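# Plug lamp into green-lit power strip, then unplug

## Task

Insert the lamp's plug into a socket on whichever power strip has its switch glowing green, then withdraw it so the plug ends up resting on the table; the lamp must stay upright throughout.

## Robot and tools

ROBOT. Two arms: left_arm carries a five-finger left hand and right_arm a right hand (mirror images). Bases in the scene frame: left_arm at (+0.010, +0.350, +0.035) m, right_arm at (-0.043, -0.270, +0.035) m, both turned only slightly about z. A camera stand sits behind them.

FRAME. Scene frame: origin at table-top height midway between the nominal bases, +x out over the table, +z up, left_arm on the +y side. Arm names do not match image sides. Each hand has a hand point 0.05 m in front of the palm: its +z runs along the straight fingers, +y out of the palm, +x across the palm away from the thumb on the right hand but toward the thumb on the left hand. Straight fingertips reach 0.06 to 0.07 m past the point, and the fingers lie 0.06 m behind it along -y. A wrist bracket on the little-finger side can strike things.

ROW LAYOUT. Every row holds 28 numbers, each from -1 to 1, always covering both arms even if only one moves: left_arm dx, dy, dz, rx, ry, rz; left hand thumb_turn, thumb_bend, index, middle, ring, little, force_limit, speed; then the same 14 for right_arm. The six pose numbers are offsets, not poses: scene-frame axes, counted from that arm's Hand target as it stood when the action or move began (never from the previous row), with 1.0 equal to 0.6 m or 180 degrees. rx, ry, rz form a single rotation vector applied about the Hand target's position. Repeating an offset moves the arm further. All zeros re-requests the current Hand target. The six finger numbers are absolute targets: -1 open/straight, +1 closed; thumb_turn +1 puts the thumb opposite the fingers. force_limit maps -1..+1 to about 0..10 N at the fingertip (0..15 N for the two thumb motors); speed rises from near zero at -1 to full at +0.48 and stays full above. There is no 'leave unchanged' value: resend the eight hand numbers of the last row run for that hand, or, if none yet, its hand_measured plus hand_force_limit and hand_speed.

TOOLS.
execute_actions(actions, cameras): actions is a list of actions; each action is a list of up to 15 rows, one per 1/30 s step, a short list holding its last row for the rest. Images come only with an empty actions list or when cameras names them (["all"], [] or names).
move(target, speed, blend, blocking, cameras): target is one row or a list of up to 15 rows, every offset measured from the same starting Hand targets. The hand point travels a straight path; speed is in m/s, 0.002 to 4.3, default 0.25 (turning up to twice that in rad/s), one value or one per target. blend, in metres, rounds corners in a list (0 = stop at each). The whole move is capped at 10 s. blocking=false returns after about 0.5 s while motion continues. Paths do not avoid obstacles or the other arm.
wait(seconds 0 to 10, cameras); stop(cameras) brakes a running move; zoom_image(camera, region [x0, y0, x1, y1] in pixels, at most 504 by 504) on cam_head_left, cam_head_right or cam_high (each 672x504), only from the newest images; show_instructions shows the reference pages; finished_scene(scene 1) ends irreversibly.

RESULTS. end_effector_position (m) and end_effector_quat_wxyz are in the scene frame and may be a few cm off. Hand target is your last commanded pose after clipping; the next offsets start from it. The hand often rests 1 to 3 cm (sometimes 5) short, usually low, without any contact; send another action (even zeros) or the missing distance. Orientation commands are clipped to 40 degrees from the measured one per step. hand_measured, hand_stopped_by (moving, target, force, stalled, fault) and hand_load_n (N, positive pushing open) follow the motor order above; a lost grip shows as load near 0. Joint torques include gravity; velocities may read 'within noise'. move adds a 'move:' line: done, off_target, moving, held or fault, plus limits=paced (pose clipped) or limits=held (steps withheld).

GRIPPING. With the thumb turned in, the hand closes on objects about 0.035 to 0.065 m thick, or a handle down to 0.025 m. Close at speed -0.94 or lower for a gentle grip. To squeeze harder, raise force_limit and send a target more closed than hand_measured; to loosen, send one more open.

AVOID. Knocking the lamp over, dropping or flinging the plug, anything leaving the table, hard hits on fixed or heavy items, fast contact or targets far beyond a surface (they press harder), heavy loads on fingers, contact between the two hands, paths near an arm's own base, and prolonged stretching or pushing that overheats motors (MOTOR HOT warns; at 100 C the arm drops). Objects may occasionally be nudged by the scene.

Each tool is called as name(argument=value, ...) on one line, values as JSON.

Reference images:

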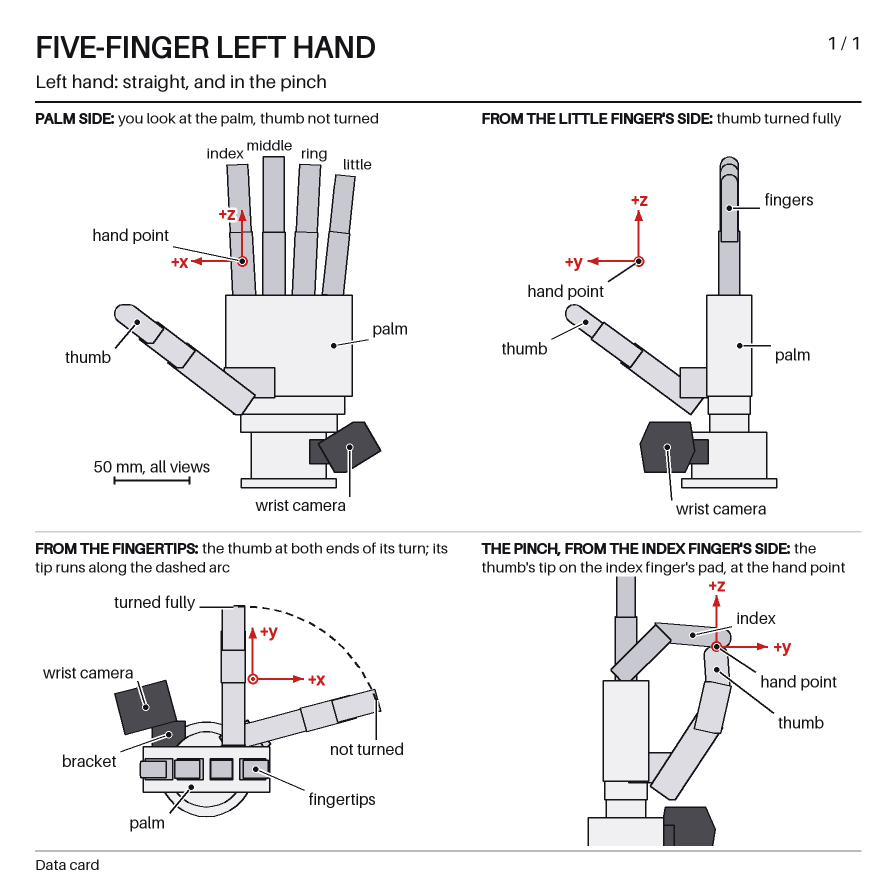

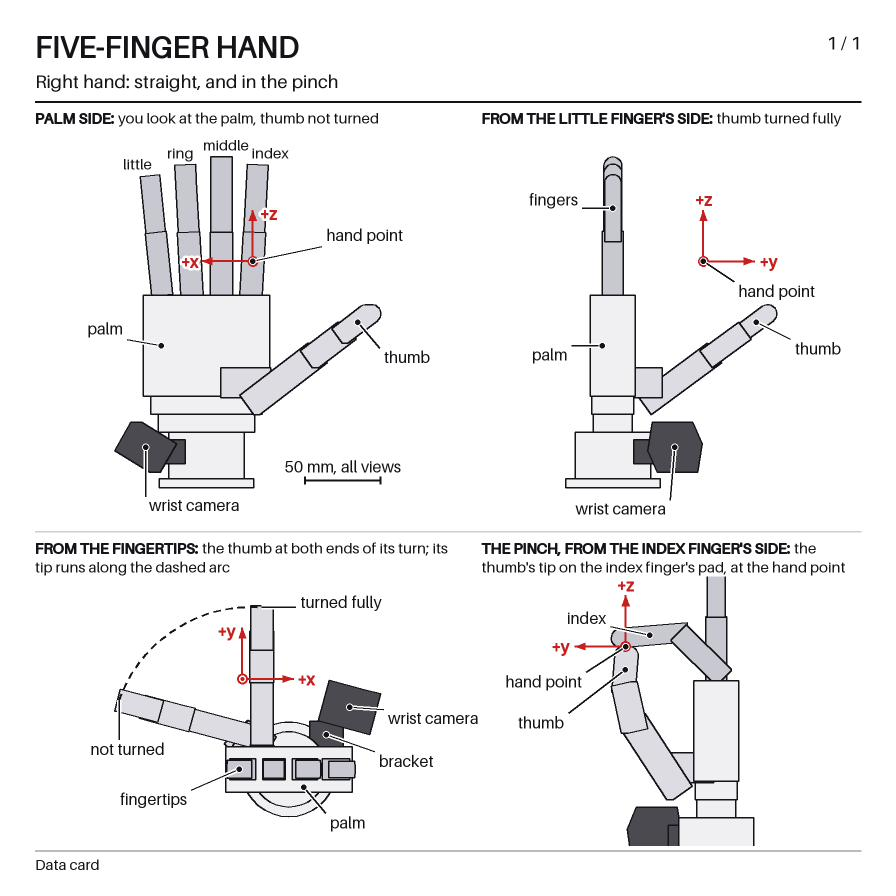

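## Session

execute_actions(actions=[])

Scene clock: 0.00 s.
left_arm: end_effector_position=(+0.3332, -0.1280, +0.2341) hand_measured=(-1.000, -1.000, -1.000, -1.000, -1.000, -1.000) hand_load_n=(+0.5, +0.0, +0.0, +0.0, +0.0, +0.0) hand_stopped_by=(target, target, target, target, target, target) hand_force_limit=0.00 hand_speed=-0.80 end_effector_quat_wxyz=(+0.022, +0.543, +0.694, -0.472) | right_arm: end_effector_position=(+0.1400, -0.2041, +0.2545) hand_measured=(-1.000, -1.000, -1.000, -1.000, -1.000, -1.000) hand_load_n=(+0.0, +0.0, +0.0, -0.5, +0.0, +0.0) hand_stopped_by=(target, target, target, target, target, target) hand_force_limit=0.00 hand_speed=-0.80 end_effector_quat_wxyz=(+0.364, -0.341, +0.867, -0.007)
Joint positions: left_arm=[-0.805 1.699 1.531 -1.188 0.968 2.022] | right_arm=[-0.521 0.327 0.607 -1.307 -0.539 0.473]
Joint velocities: within noise
Joint torques (N m): no reading
Heat: left arm: hottest shoulder 34 °C; right arm: hottest elbow 34 °C.
Hand target: left_arm +0.3388, -0.1335, +0.2492; +0.037, +0.548, +0.688, -0.474 | right_arm +0.1427, -0.2055, +0.2659; +0.373, -0.343, +0.862, -0.017

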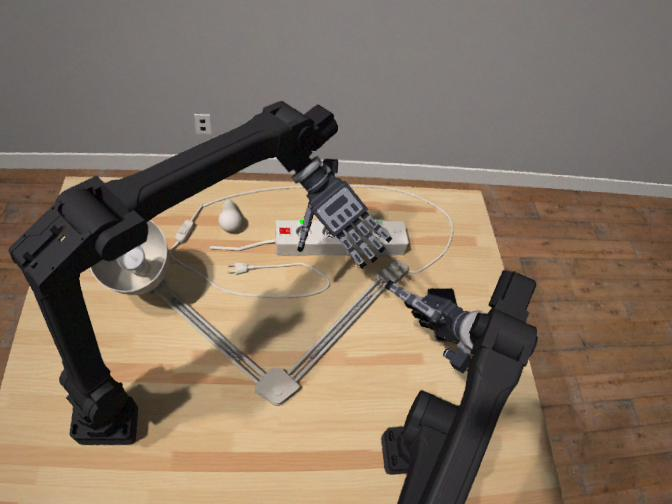

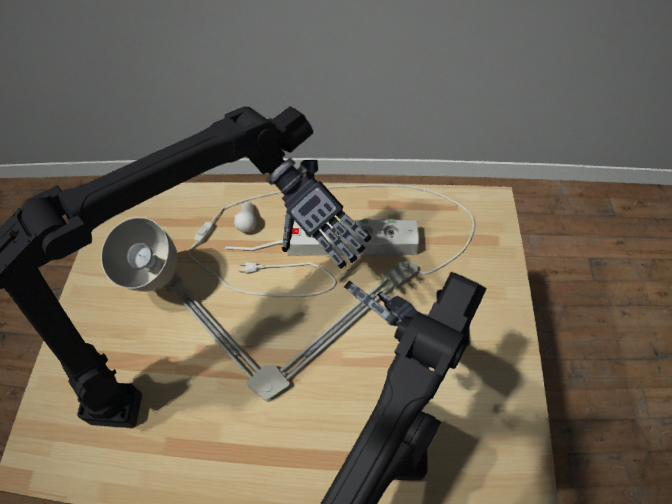

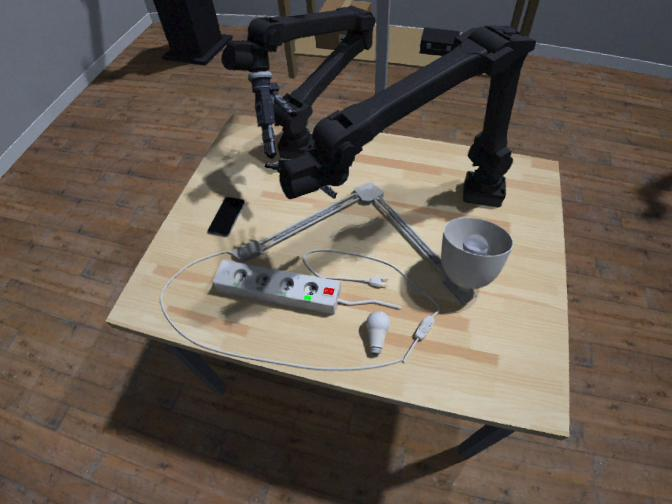

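zoom_image(camera="cam_high", region=[180, 220, 500, 400])

zoom_image(camera="cam_head_left", region=[80, 180, 480, 420])

zoom_image(camera="cam_head_right", region=[80, 180, 480, 420])

Scaled by 1.575 from the camera's 672x504 image, which has a finer 960x720 frame.

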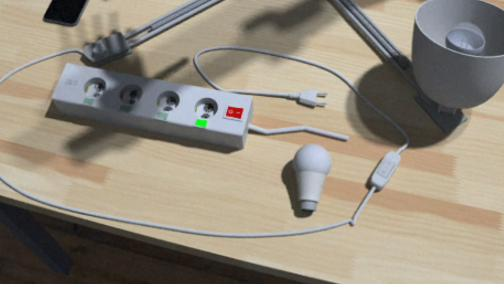

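Scaled by 1.260 from the camera's 672x504 image, which has a finer 960x720 frame.

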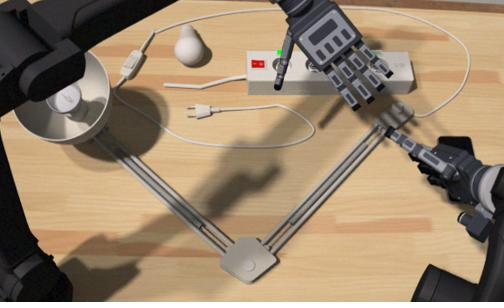

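Scaled by 1.260 from the camera's 672x504 image, which has a finer 960x720 frame.

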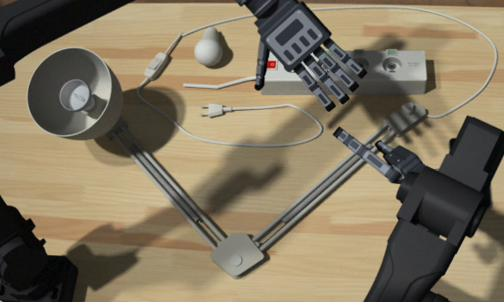

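zoom_image(camera="cam_head_left", region=[200, 240, 280, 300])

zoom_image(camera="cam_head_right", region=[210, 240, 290, 300])

zoom_image(camera="cam_high", region=[270, 250, 430, 370])

Scaled by 6.300 from the camera's 672x504 image, which has a finer 960x720 frame.

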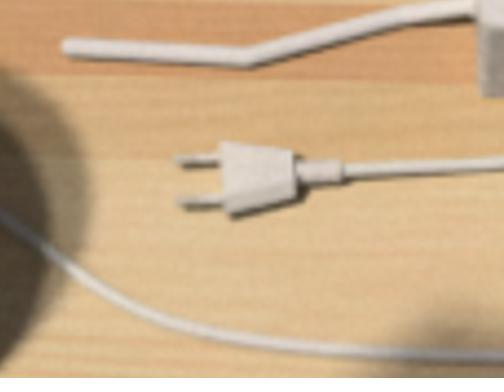

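Scaled by 6.300 from the camera's 672x504 image, which has a finer 960x720 frame.

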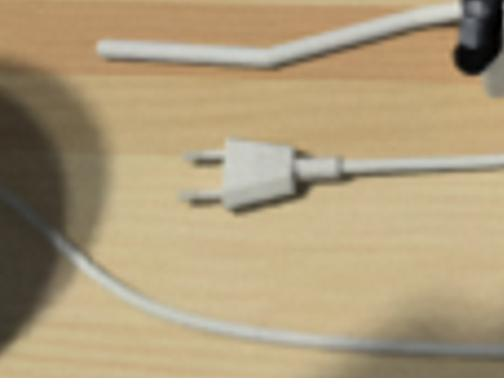

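Scaled by 3.150 from the camera's 672x504 image, which has a finer 960x720 frame.

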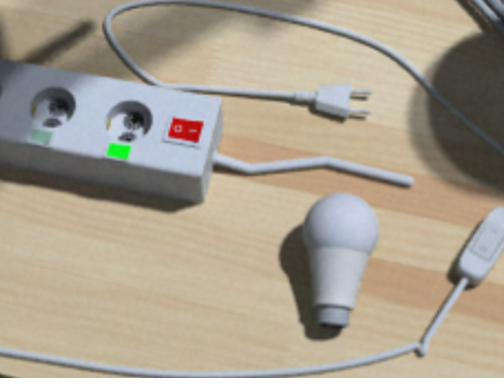

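move(target=[-0.08, 0.35, 0.2, 0,0,0, -1,-1,-1,-1,-1,-1,0,-0.8, -0.15, -0.3, 0.05, 0,0,0, -1,-1,-1,-1,-1,-1,0,-0.8], speed=0.25, cameras=["all"])

Scene clock: 5.53 s.
left_arm: end_effector_position=(+0.2882, +0.0737, +0.3637) hand_measured=(-1.000, -1.000, -1.000, -1.000, -1.000, -1.000) hand_load_n=(+0.0, +0.0, +0.0, +0.0, +0.0, +0.0) hand_stopped_by=(target, target, target, target, target, target) hand_force_limit=0.00 hand_speed=-0.80 end_effector_quat_wxyz=(+0.082, +0.467, +0.764, -0.437) | right_arm: end_effector_position=(+0.0576, -0.3782, +0.2761) hand_measured=(-1.000, -1.000, -1.000, -1.000, -1.000, -1.000) hand_load_n=(+0.0, +0.0, +0.0, +0.0, +0.0, +0.0) hand_stopped_by=(target, target, target, target, target, target) hand_force_limit=0.00 hand_speed=-0.80 end_effector_quat_wxyz=(+0.268, -0.332, +0.900, -0.090)
Joint positions: left_arm=[-0.532 1.216 1.378 -1.566 0.912 2.096] | right_arm=[-1.538 0.768 0.882 -1.671 -0.574 -0.652]
Joint torques (N m): left_arm=[1.32 -7.94 9.94 0.57 0.5 0.05] | right_arm=[-0.56 -1.85 11.73 -0.44 -0.55 -0.1]
Heat: left arm: hottest shoulder 34 °C; right arm: hottest elbow 35 °C.
Hand target: left_arm +0.2908, +0.0765, +0.3693; +0.037, +0.548, +0.688, -0.474 | right_arm +0.0527, -0.3855, +0.2959; +0.373, -0.343, +0.862, -0.017
Off the commanded pose: left_arm 0.007 m, 14 deg | right_arm 0.022 m, 15 deg.
joint sent to its limit (left arm) — joint 6 (wrist roll), upper limit. The joint targets are off in orientation, not in position.
joint sent to its limit (right arm) — joint 4 (wrist pitch), lower limit. The joint targets are off in position and orientation.
move: off_target (left_arm, right_arm)

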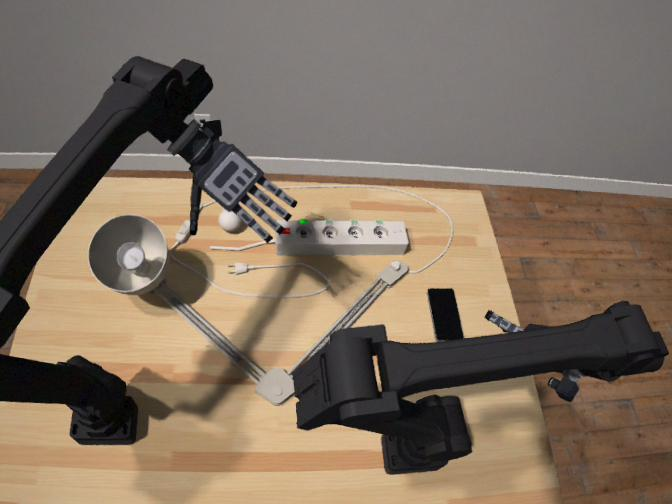

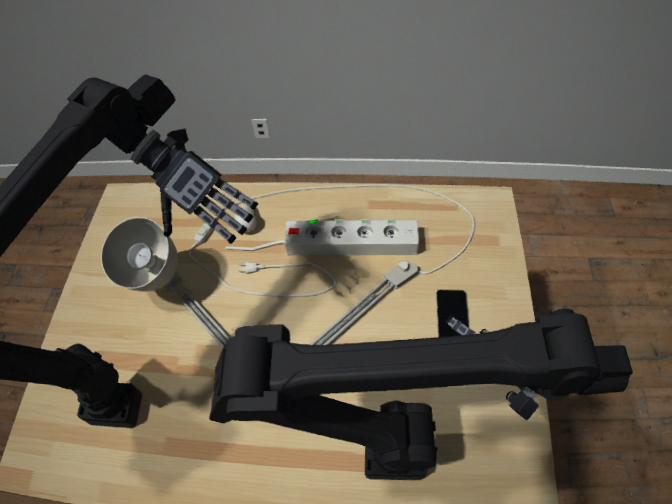

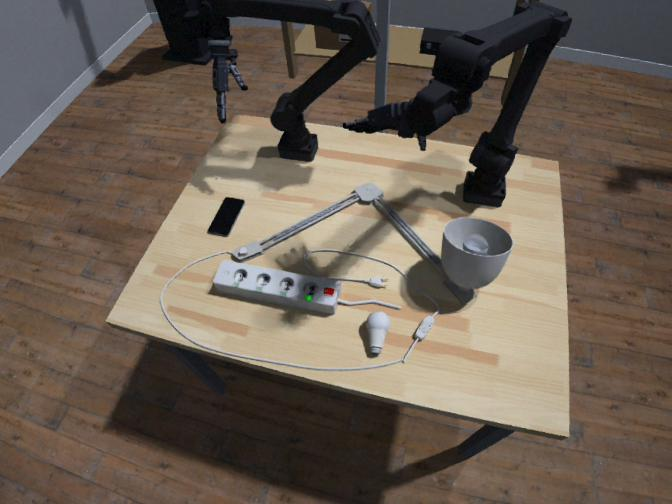

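zoom_image(camera="cam_head_left", region=[270, 205, 420, 270])

zoom_image(camera="cam_head_right", region=[280, 205, 350, 265])

zoom_image(camera="cam_high", region=[200, 240, 350, 330])

zoom_image(camera="cam_high", region=[280, 265, 340, 320])

Scaled by 3.360 from the camera's 672x504 image, which has a finer 960x720 frame.

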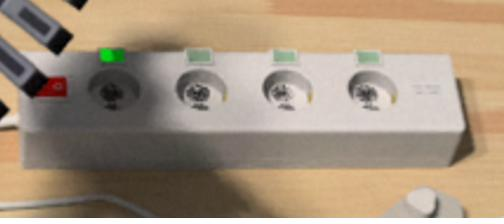

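Scaled by 7.200 from the camera's 672x504 image, which has a finer 960x720 frame.

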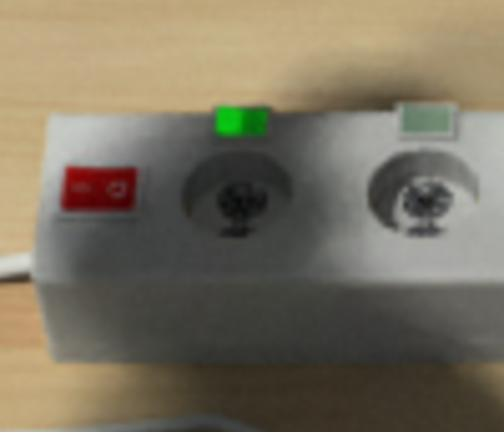

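Scaled by 3.360 from the camera's 672x504 image, which has a finer 960x720 frame.

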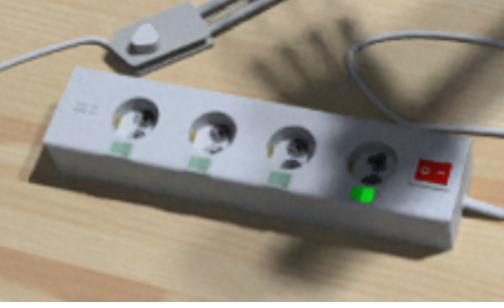

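Scaled by 8.400 from the camera's 672x504 image, which has a finer 960x720 frame.

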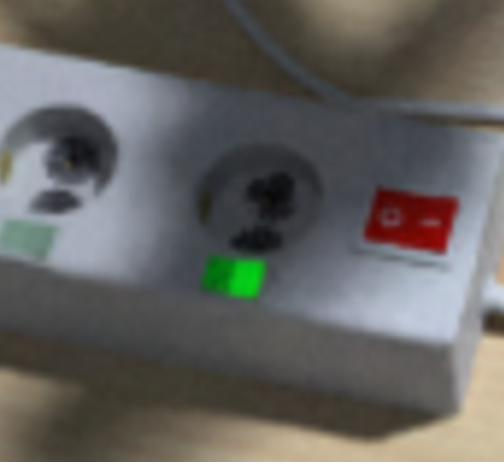

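zoom_image(camera="cam_high", region=[220, 160, 540, 340])

zoom_image(camera="cam_head_left", region=[80, 200, 300, 420])

Scaled by 1.575 from the camera's 672x504 image, which has a finer 960x720 frame.

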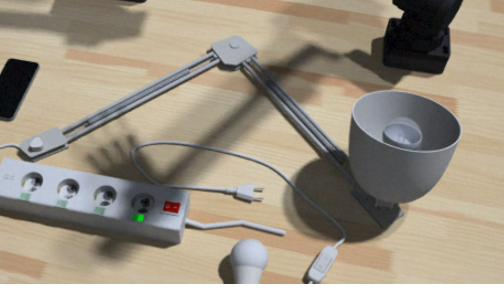

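Scaled by 2.291 from the camera's 672x504 image, which has a finer 960x720 frame.

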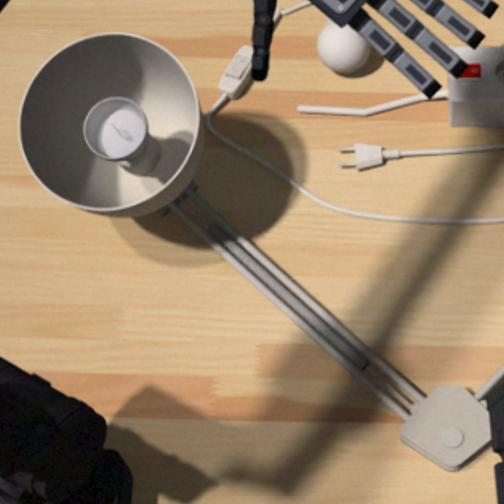

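move(target=[0,0,0, 0,0,0, -1,-1,-1,-1,-1,-1,0,-0.8, 0.25,-0.06,0.0, -0.203,0.0894,0.0204, -1,-1,-1,-1,-1,-1,0,-0.8], speed=0.25, cameras=["all"])

Scene clock: 18.67 s.
left_arm: end_effector_position=(+0.2883, +0.0738, +0.3637) hand_measured=(-1.000, -1.000, -1.000, -1.000, -1.000, -1.000) hand_load_n=(+0.0, +0.0, +0.0, +0.0, +0.0, +0.0) hand_stopped_by=(target, target, target, target, target, target) hand_force_limit=0.00 hand_speed=-0.80 end_effector_quat_wxyz=(+0.082, +0.467, +0.764, -0.437) | right_arm: end_effector_position=(+0.1863, -0.4129, +0.2715) hand_measured=(-1.000, -1.000, -1.000, -1.000, -1.000, -1.000) hand_load_n=(+0.0, +0.0, +0.0, +0.0, +0.0, +0.0) hand_stopped_by=(target, target, target, target, target, target) hand_force_limit=0.00 hand_speed=-0.80 end_effector_quat_wxyz=(+0.112, -0.470, +0.853, -0.198)
Joint positions: left_arm=[-0.532 1.216 1.378 -1.566 0.911 2.096] | right_arm=[-0.705 0.864 0.972 -1.224 -0.06 -0.109]
Joint torques (N m): left_arm=[1.26 -8 9.94 0.55 0.51 0.04] | right_arm=[1.2 -2.9 12.72 1.59 -0.15 0.02]
Heat: left arm: hottest elbow 35 °C; right arm: hottest elbow 38 °C.
Hand target: left_arm +0.2908, +0.0765, +0.3693; +0.037, +0.548, +0.688, -0.474 | right_arm +0.2028, -0.4215, +0.2961; +0.125, -0.468, +0.845, -0.227
Off the commanded pose: left_arm 0.007 m, 14 deg | right_arm 0.031 m, 4 deg.
joint sent to its limit (left arm) — joint 6 (wrist roll), upper limit. The joint targets are off in orientation, not in position.
move: off_target (left_arm, right_arm)

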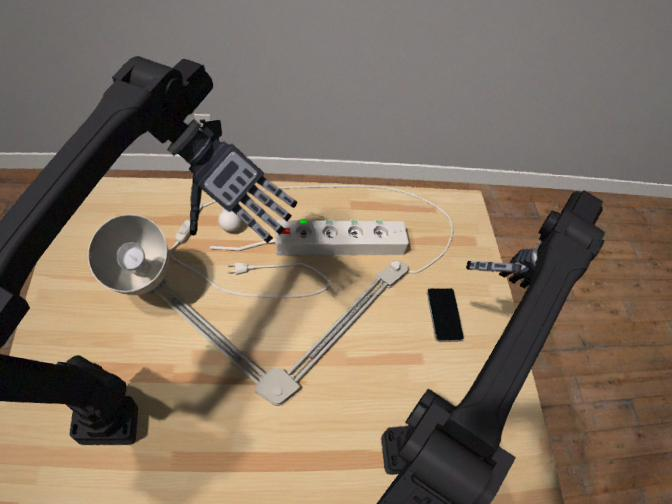

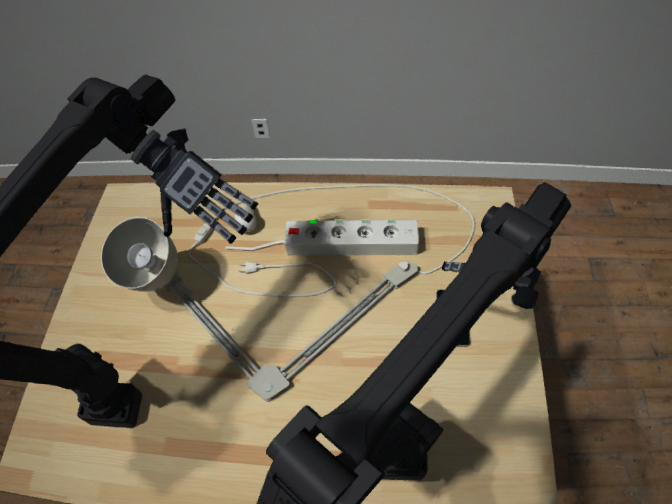

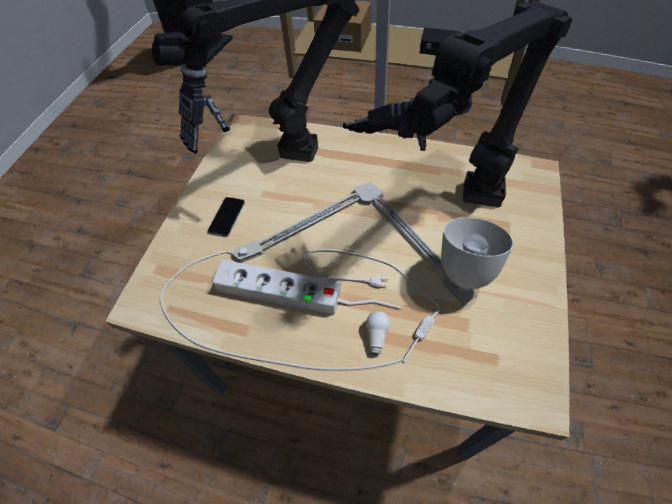

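move(target=[0.0487,0.0058,-0.08, -0.0456,-0.0886,0.7926, 0.76,-0.8,-0.4,-1,-1,-1,0,-0.4, 0,0,0,0,0,0, -1,-1,-1,-1,-1,-1,0,-0.8], speed=0.4, cameras=["all"])

Scene clock: 23.60 s.
left_arm: end_effector_position=(+0.3121, +0.0914, +0.3076) hand_measured=(+0.760, -0.800, -0.400, -1.000, -1.000, -1.000) hand_load_n=(+0.0, +0.0, +0.0, +0.0, +0.0, +0.0) hand_stopped_by=(target, target, target, target, target, target) hand_force_limit=0.00 hand_speed=-0.40 end_effector_quat_wxyz=(+0.562, -0.417, +0.710, -0.079) | right_arm: end_effector_position=(+0.1863, -0.4129, +0.2715) hand_measured=(-1.000, -1.000, -1.000, -1.000, -1.000, -1.000) hand_load_n=(+0.0, +0.0, +0.0, +0.0, +0.0, +0.0) hand_stopped_by=(target, target, target, target, target, target) hand_force_limit=0.00 hand_speed=-0.80 end_effector_quat_wxyz=(+0.112, -0.470, +0.853, -0.198)
Joint positions: left_arm=[-1.166 1.316 1.206 -1.314 -1.204 -0.515] | right_arm=[-0.705 0.864 0.972 -1.224 -0.06 -0.109]
Joint torques (N m): left_arm=[1.26 -7.94 13.48 0.44 -0.81 -0.13] | right_arm=[1.14 -2.73 12.74 1.65 -0.14 0.04]
Heat: left arm: hottest elbow 36 °C; right arm: hottest elbow 39 °C.
Hand target: left_arm +0.3200, +0.0799, +0.3213; +0.560, -0.431, +0.701, -0.092 | right_arm +0.2028, -0.4216, +0.2961; +0.125, -0.468, +0.845, -0.227
Off the commanded pose: left_arm 0.019 m, 2 deg | right_arm 0.031 m, 4 deg.
move: off_target (left_arm, right_arm)

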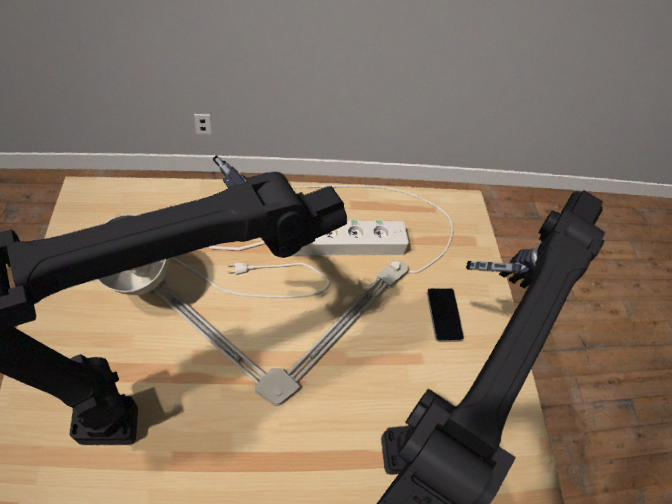

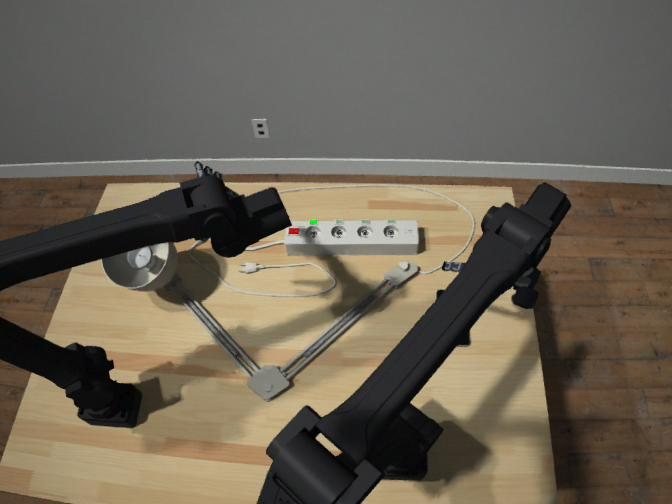

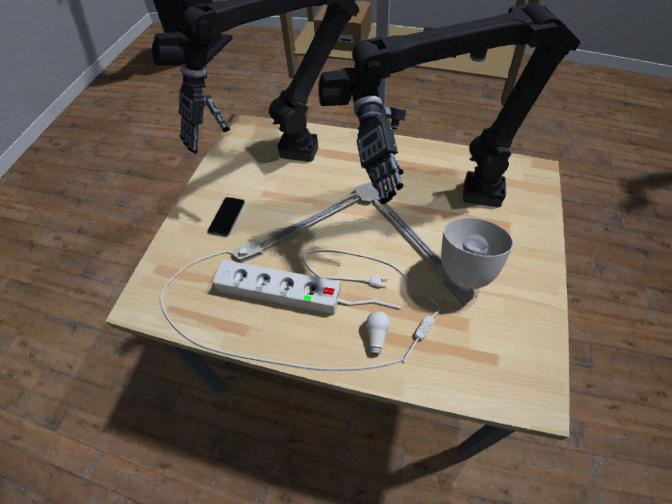

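move(target=[0.025,0.0,-0.267, 0,0.0782,0.0782, 0.76,-1,0.0,-1,-1,-1,0,-0.4, 0,0,0,0,0,0, -1,-1,-1,-1,-1,-1,0,-0.8], speed=0.25, cameras=["all"])

Scene clock: 27.40 s.
left_arm: end_effector_position=(+0.3279, +0.0874, +0.1559) hand_measured=(+0.760, -1.000, +0.000, -1.000, -1.000, -1.000) hand_load_n=(+0.0, +0.0, +0.0, +0.0, +0.0, +0.0) hand_stopped_by=(target, target, target, target, target, target) hand_force_limit=0.00 hand_speed=-0.40 end_effector_quat_wxyz=(+0.478, -0.511, +0.713, +0.039) | right_arm: end_effector_position=(+0.1863, -0.4129, +0.2715) hand_measured=(-1.000, -1.000, -1.000, -1.000, -1.000, -1.000) hand_load_n=(+0.0, +0.0, +0.0, +0.0, +0.0, +0.0) hand_stopped_by=(target, target, target, target, target, target) hand_force_limit=0.00 hand_speed=-0.80 end_effector_quat_wxyz=(+0.112, -0.470, +0.853, -0.198)
Joint positions: left_arm=[-1.044 1.633 1.206 -1.35 -0.987 -0.785] | right_arm=[-0.705 0.864 0.972 -1.224 -0.06 -0.109]
Joint torques (N m): left_arm=[1.26 -12.16 10.18 0.06 -0.71 -0.15] | right_arm=[1.26 -2.9 12.71 1.63 -0.14 0.04]
Heat: left arm: hottest elbow 36 °C; right arm: hottest elbow 40 °C.
Hand target: left_arm +0.3350, +0.0799, +0.1611; +0.477, -0.521, +0.707, +0.031 | right_arm +0.2028, -0.4216, +0.2961; +0.125, -0.468, +0.845, -0.227
Off the commanded pose: left_arm 0.012 m, 2 deg | right_arm 0.031 m, 4 deg.
move: off_target (left_arm, right_arm)

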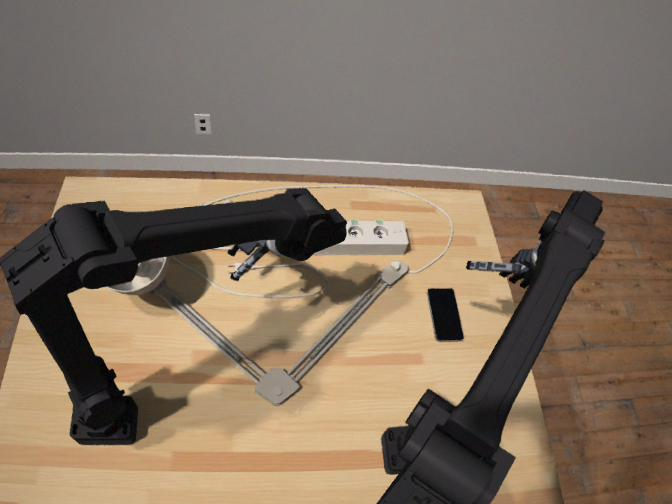

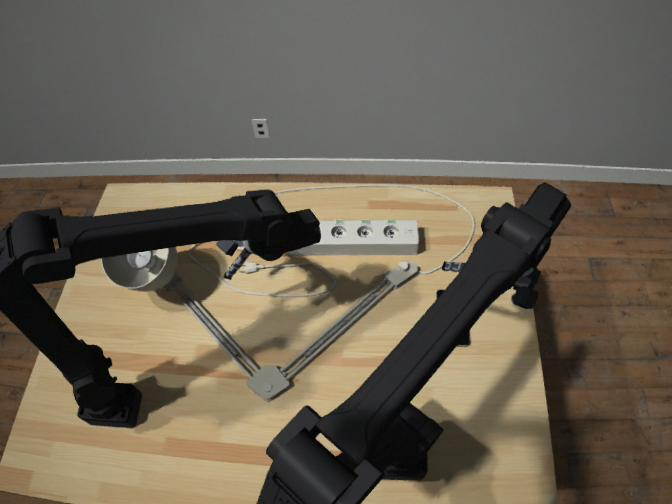

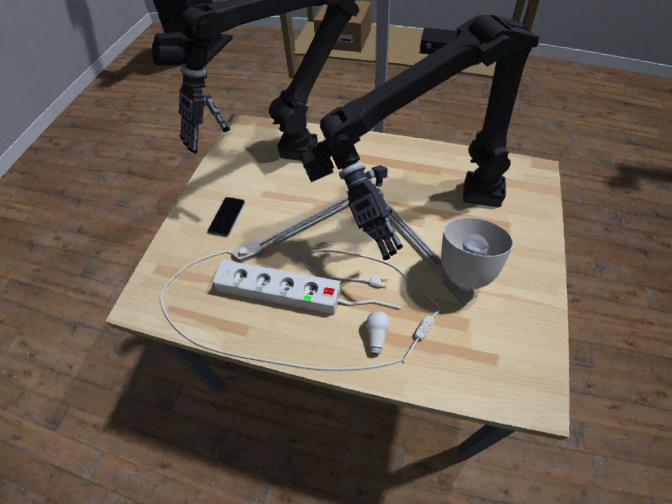

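zoom_image(camera="cam_head_left", region=[190, 220, 310, 310])

zoom_image(camera="cam_head_right", region=[200, 220, 320, 310])

zoom_image(camera="cam_high", region=[330, 170, 450, 310])

Scaled by 4.200 from the camera's 672x504 image, which has a finer 960x720 frame.

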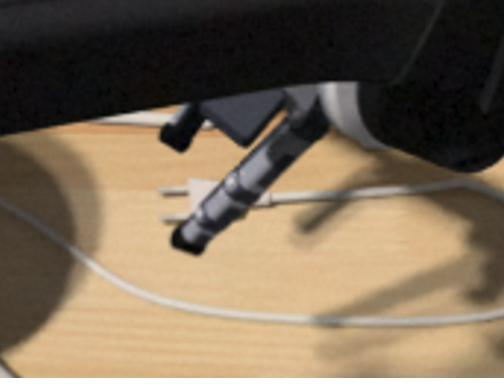

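Scaled by 4.200 from the camera's 672x504 image, which has a finer 960x720 frame.

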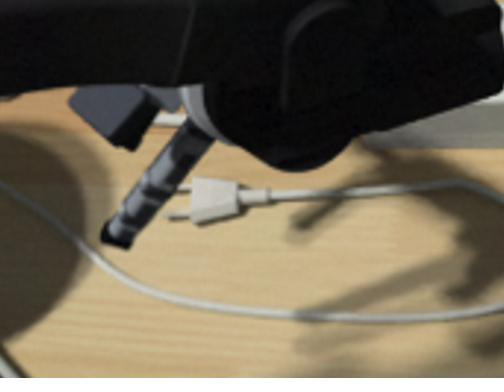

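Scaled by 3.600 from the camera's 672x504 image, which has a finer 960x720 frame.

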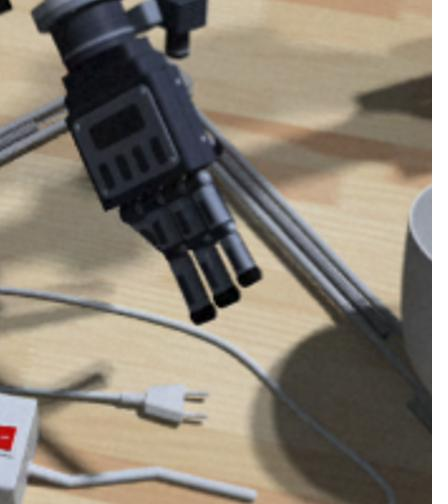

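move(target=[0.0,0.0,-0.133, 0,0,0, 0.76,-1,0.0,-1,-1,-1,0,-0.4, 0,0,0,0,0,0, -1,-1,-1,-1,-1,-1,0,-0.8], speed=0.2, cameras=["all"])

zoom_image(camera="cam_head_left", region=[190, 220, 310, 310])

zoom_image(camera="cam_head_right", region=[200, 220, 320, 310])

zoom_image(camera="cam_high", region=[330, 190, 430, 310])

Scene clock: 28.93 s.
left_arm: end_effector_position=(+0.3311, +0.0818, +0.0835) hand_measured=(+0.760, -1.000, +0.000, -1.000, -1.000, -1.000) hand_load_n=(+0.0, +0.0, +0.0, +0.0, -0.5, +0.0) hand_stopped_by=(target, target, target, target, target, target) hand_force_limit=0.00 hand_speed=-0.40 end_effector_quat_wxyz=(+0.478, -0.515, +0.711, +0.034) | right_arm: end_effector_position=(+0.1863, -0.4129, +0.2715) hand_measured=(-1.000, -1.000, -1.000, -1.000, -1.000, -1.000) hand_load_n=(+0.0, +0.0, +0.0, +0.0, +0.0, +0.0) hand_stopped_by=(target, target, target, target, target, target) hand_force_limit=0.00 hand_speed=-0.80 end_effector_quat_wxyz=(+0.112, -0.470, +0.853, -0.198)
Joint positions: left_arm=[-1.044 1.737 1.128 -1.16 -0.986 -0.791] | right_arm=[-0.705 0.864 0.972 -1.224 -0.06 -0.109]
Joint torques (N m): left_arm=[1.2 -12.92 7.39 0.64 -0.75 -0.1] | right_arm=[1.2 -2.96 12.77 1.62 -0.14 0.04]
Heat: left arm: hottest elbow 36 °C; right arm: hottest elbow 40 °C.
Hand target: left_arm +0.3350, +0.0799, +0.0813; +0.477, -0.521, +0.707, +0.031 | right_arm +0.2028, -0.4216, +0.2961; +0.125, -0.468, +0.845, -0.227
Off the commanded pose: left_arm 0.005 m, 1 deg | right_arm 0.031 m, 4 deg.
move: off_target (right_arm)

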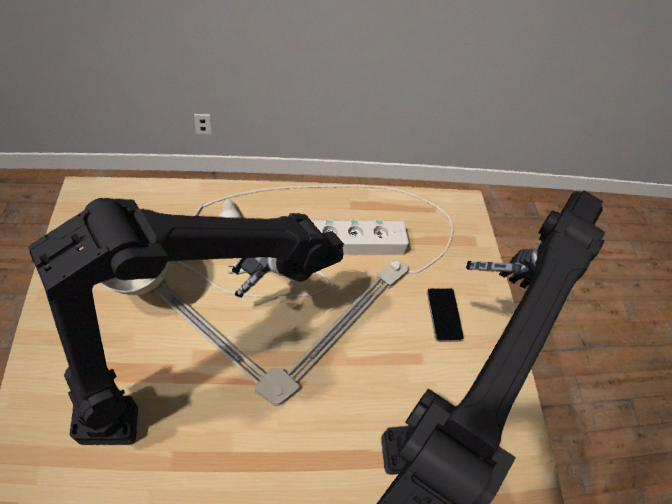

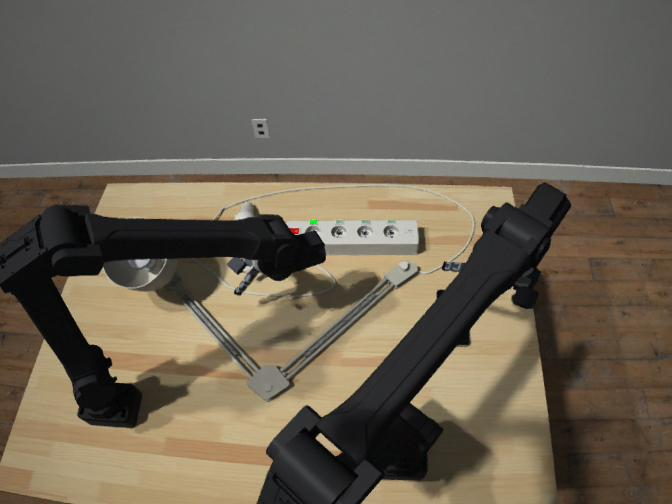

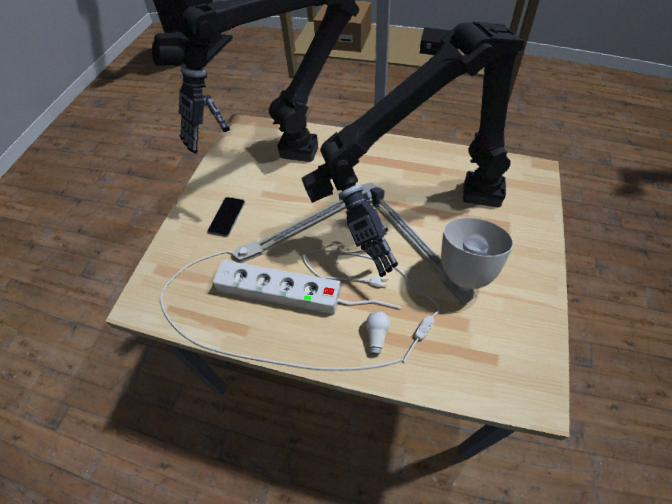

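Scaled by 4.200 from the camera's 672x504 image, which has a finer 960x720 frame.

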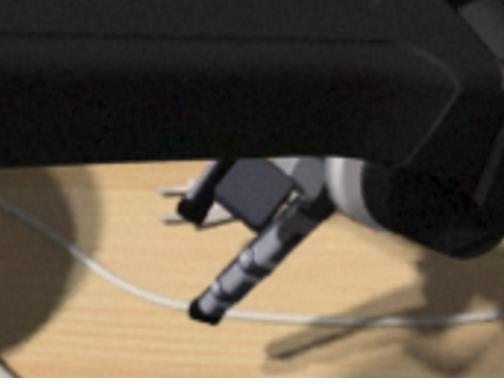

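Scaled by 4.200 from the camera's 672x504 image, which has a finer 960x720 frame.

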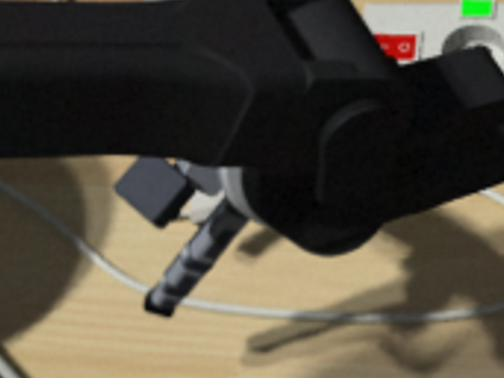

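Scaled by 4.200 from the camera's 672x504 image, which has a finer 960x720 frame.

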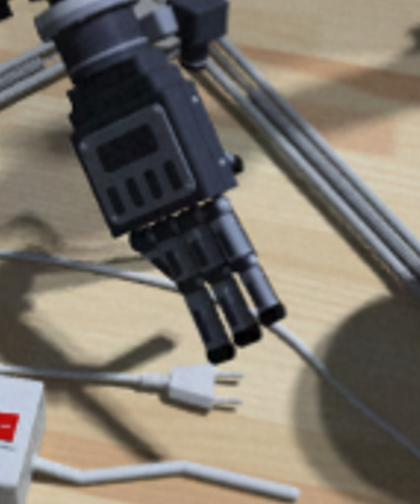

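move(target=[0.092,-0.02,-0.02, 0,0,0, 0.76,-1,0.3,-1,-1,-1,0,-0.4, 0,0,0,0,0,0, -1,-1,-1,-1,-1,-1,0,-0.8], speed=0.2, cameras=["all"])

zoom_image(camera="cam_head_left", region=[190, 220, 310, 310])

zoom_image(camera="cam_head_right", region=[200, 220, 320, 310])

zoom_image(camera="cam_high", region=[330, 210, 430, 310])

Scene clock: 31.70 s.
left_arm: end_effector_position=(+0.3772, +0.0819, +0.0651) hand_measured=(+0.760, -1.000, +0.300, -1.000, -1.000, -1.000) hand_load_n=(+0.0, +0.0, +0.0, -0.5, +0.0, +0.0) hand_stopped_by=(target, target, target, target, target, target) hand_force_limit=0.00 hand_speed=-0.40 end_effector_quat_wxyz=(+0.477, -0.517, +0.709, +0.043) | right_arm: end_effector_position=(+0.1863, -0.4129, +0.2715) hand_measured=(-1.000, -1.000, -1.000, -1.000, -1.000, -1.000) hand_load_n=(+0.0, +0.0, +0.0, +0.0, +0.0, +0.0) hand_stopped_by=(target, target, target, target, target, target) hand_force_limit=0.00 hand_speed=-0.80 end_effector_quat_wxyz=(+0.112, -0.470, +0.853, -0.198)
Joint positions: left_arm=[-0.961 1.815 1.185 -1.046 -0.996 -0.665] | right_arm=[-0.705 0.864 0.972 -1.224 -0.06 -0.109]
Joint torques (N m): left_arm=[1.03 -13.33 10.58 0.77 -0.79 0.07] | right_arm=[1.32 -2.96 12.72 1.65 -0.13 0.04]
Heat: left arm: hottest elbow 37 °C; right arm: hottest elbow 41 °C.
Hand target: left_arm +0.3902, +0.0680, +0.0692; +0.477, -0.521, +0.707, +0.031 | right_arm +0.2028, -0.4216, +0.2961; +0.125, -0.468, +0.845, -0.227
Off the commanded pose: left_arm 0.020 m, 1 deg | right_arm 0.031 m, 4 deg.
move: off_target (left_arm, right_arm)

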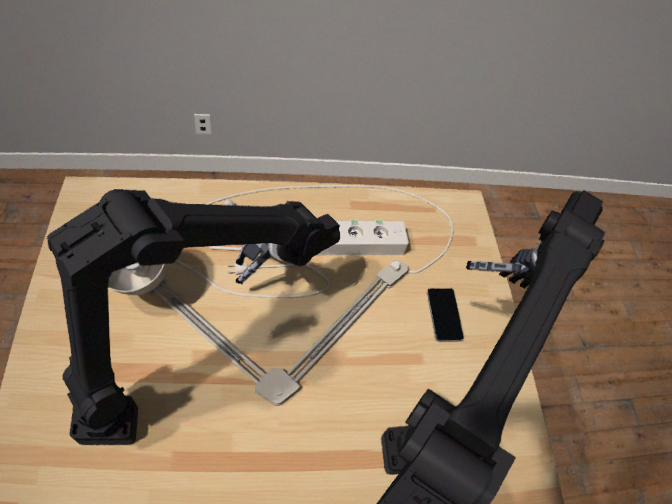

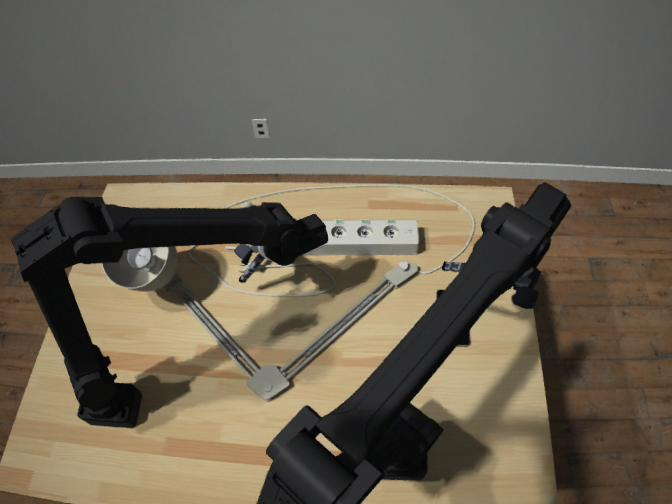

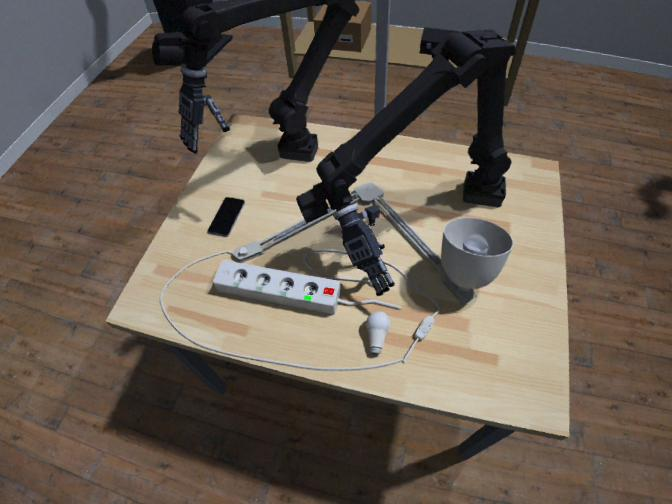

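Scaled by 4.200 from the camera's 672x504 image, which has a finer 960x720 frame.

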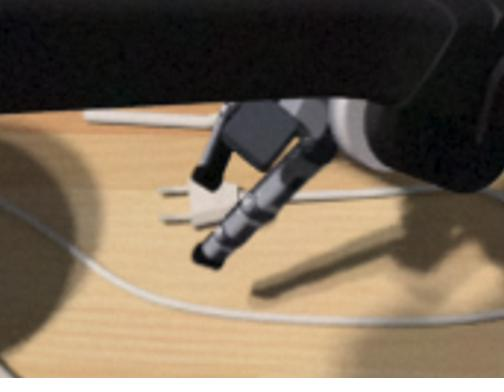

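Scaled by 4.200 from the camera's 672x504 image, which has a finer 960x720 frame.

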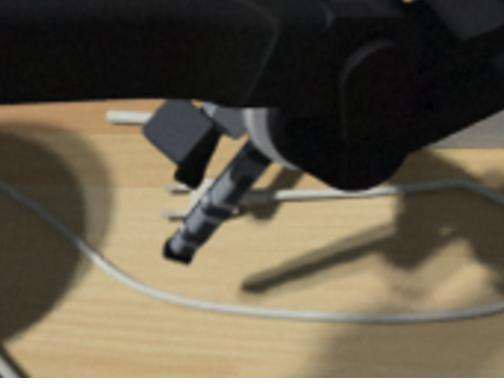

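Scaled by 5.040 from the camera's 672x504 image, which has a finer 960x720 frame.

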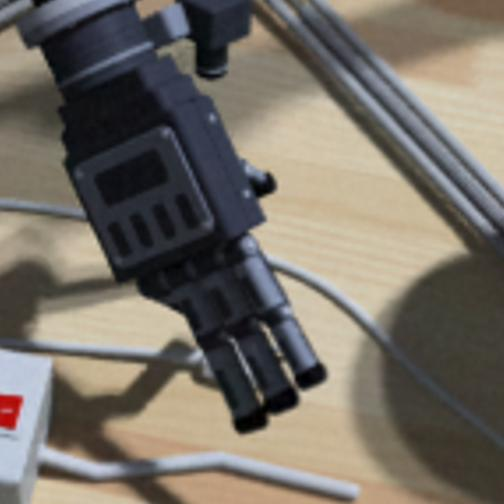

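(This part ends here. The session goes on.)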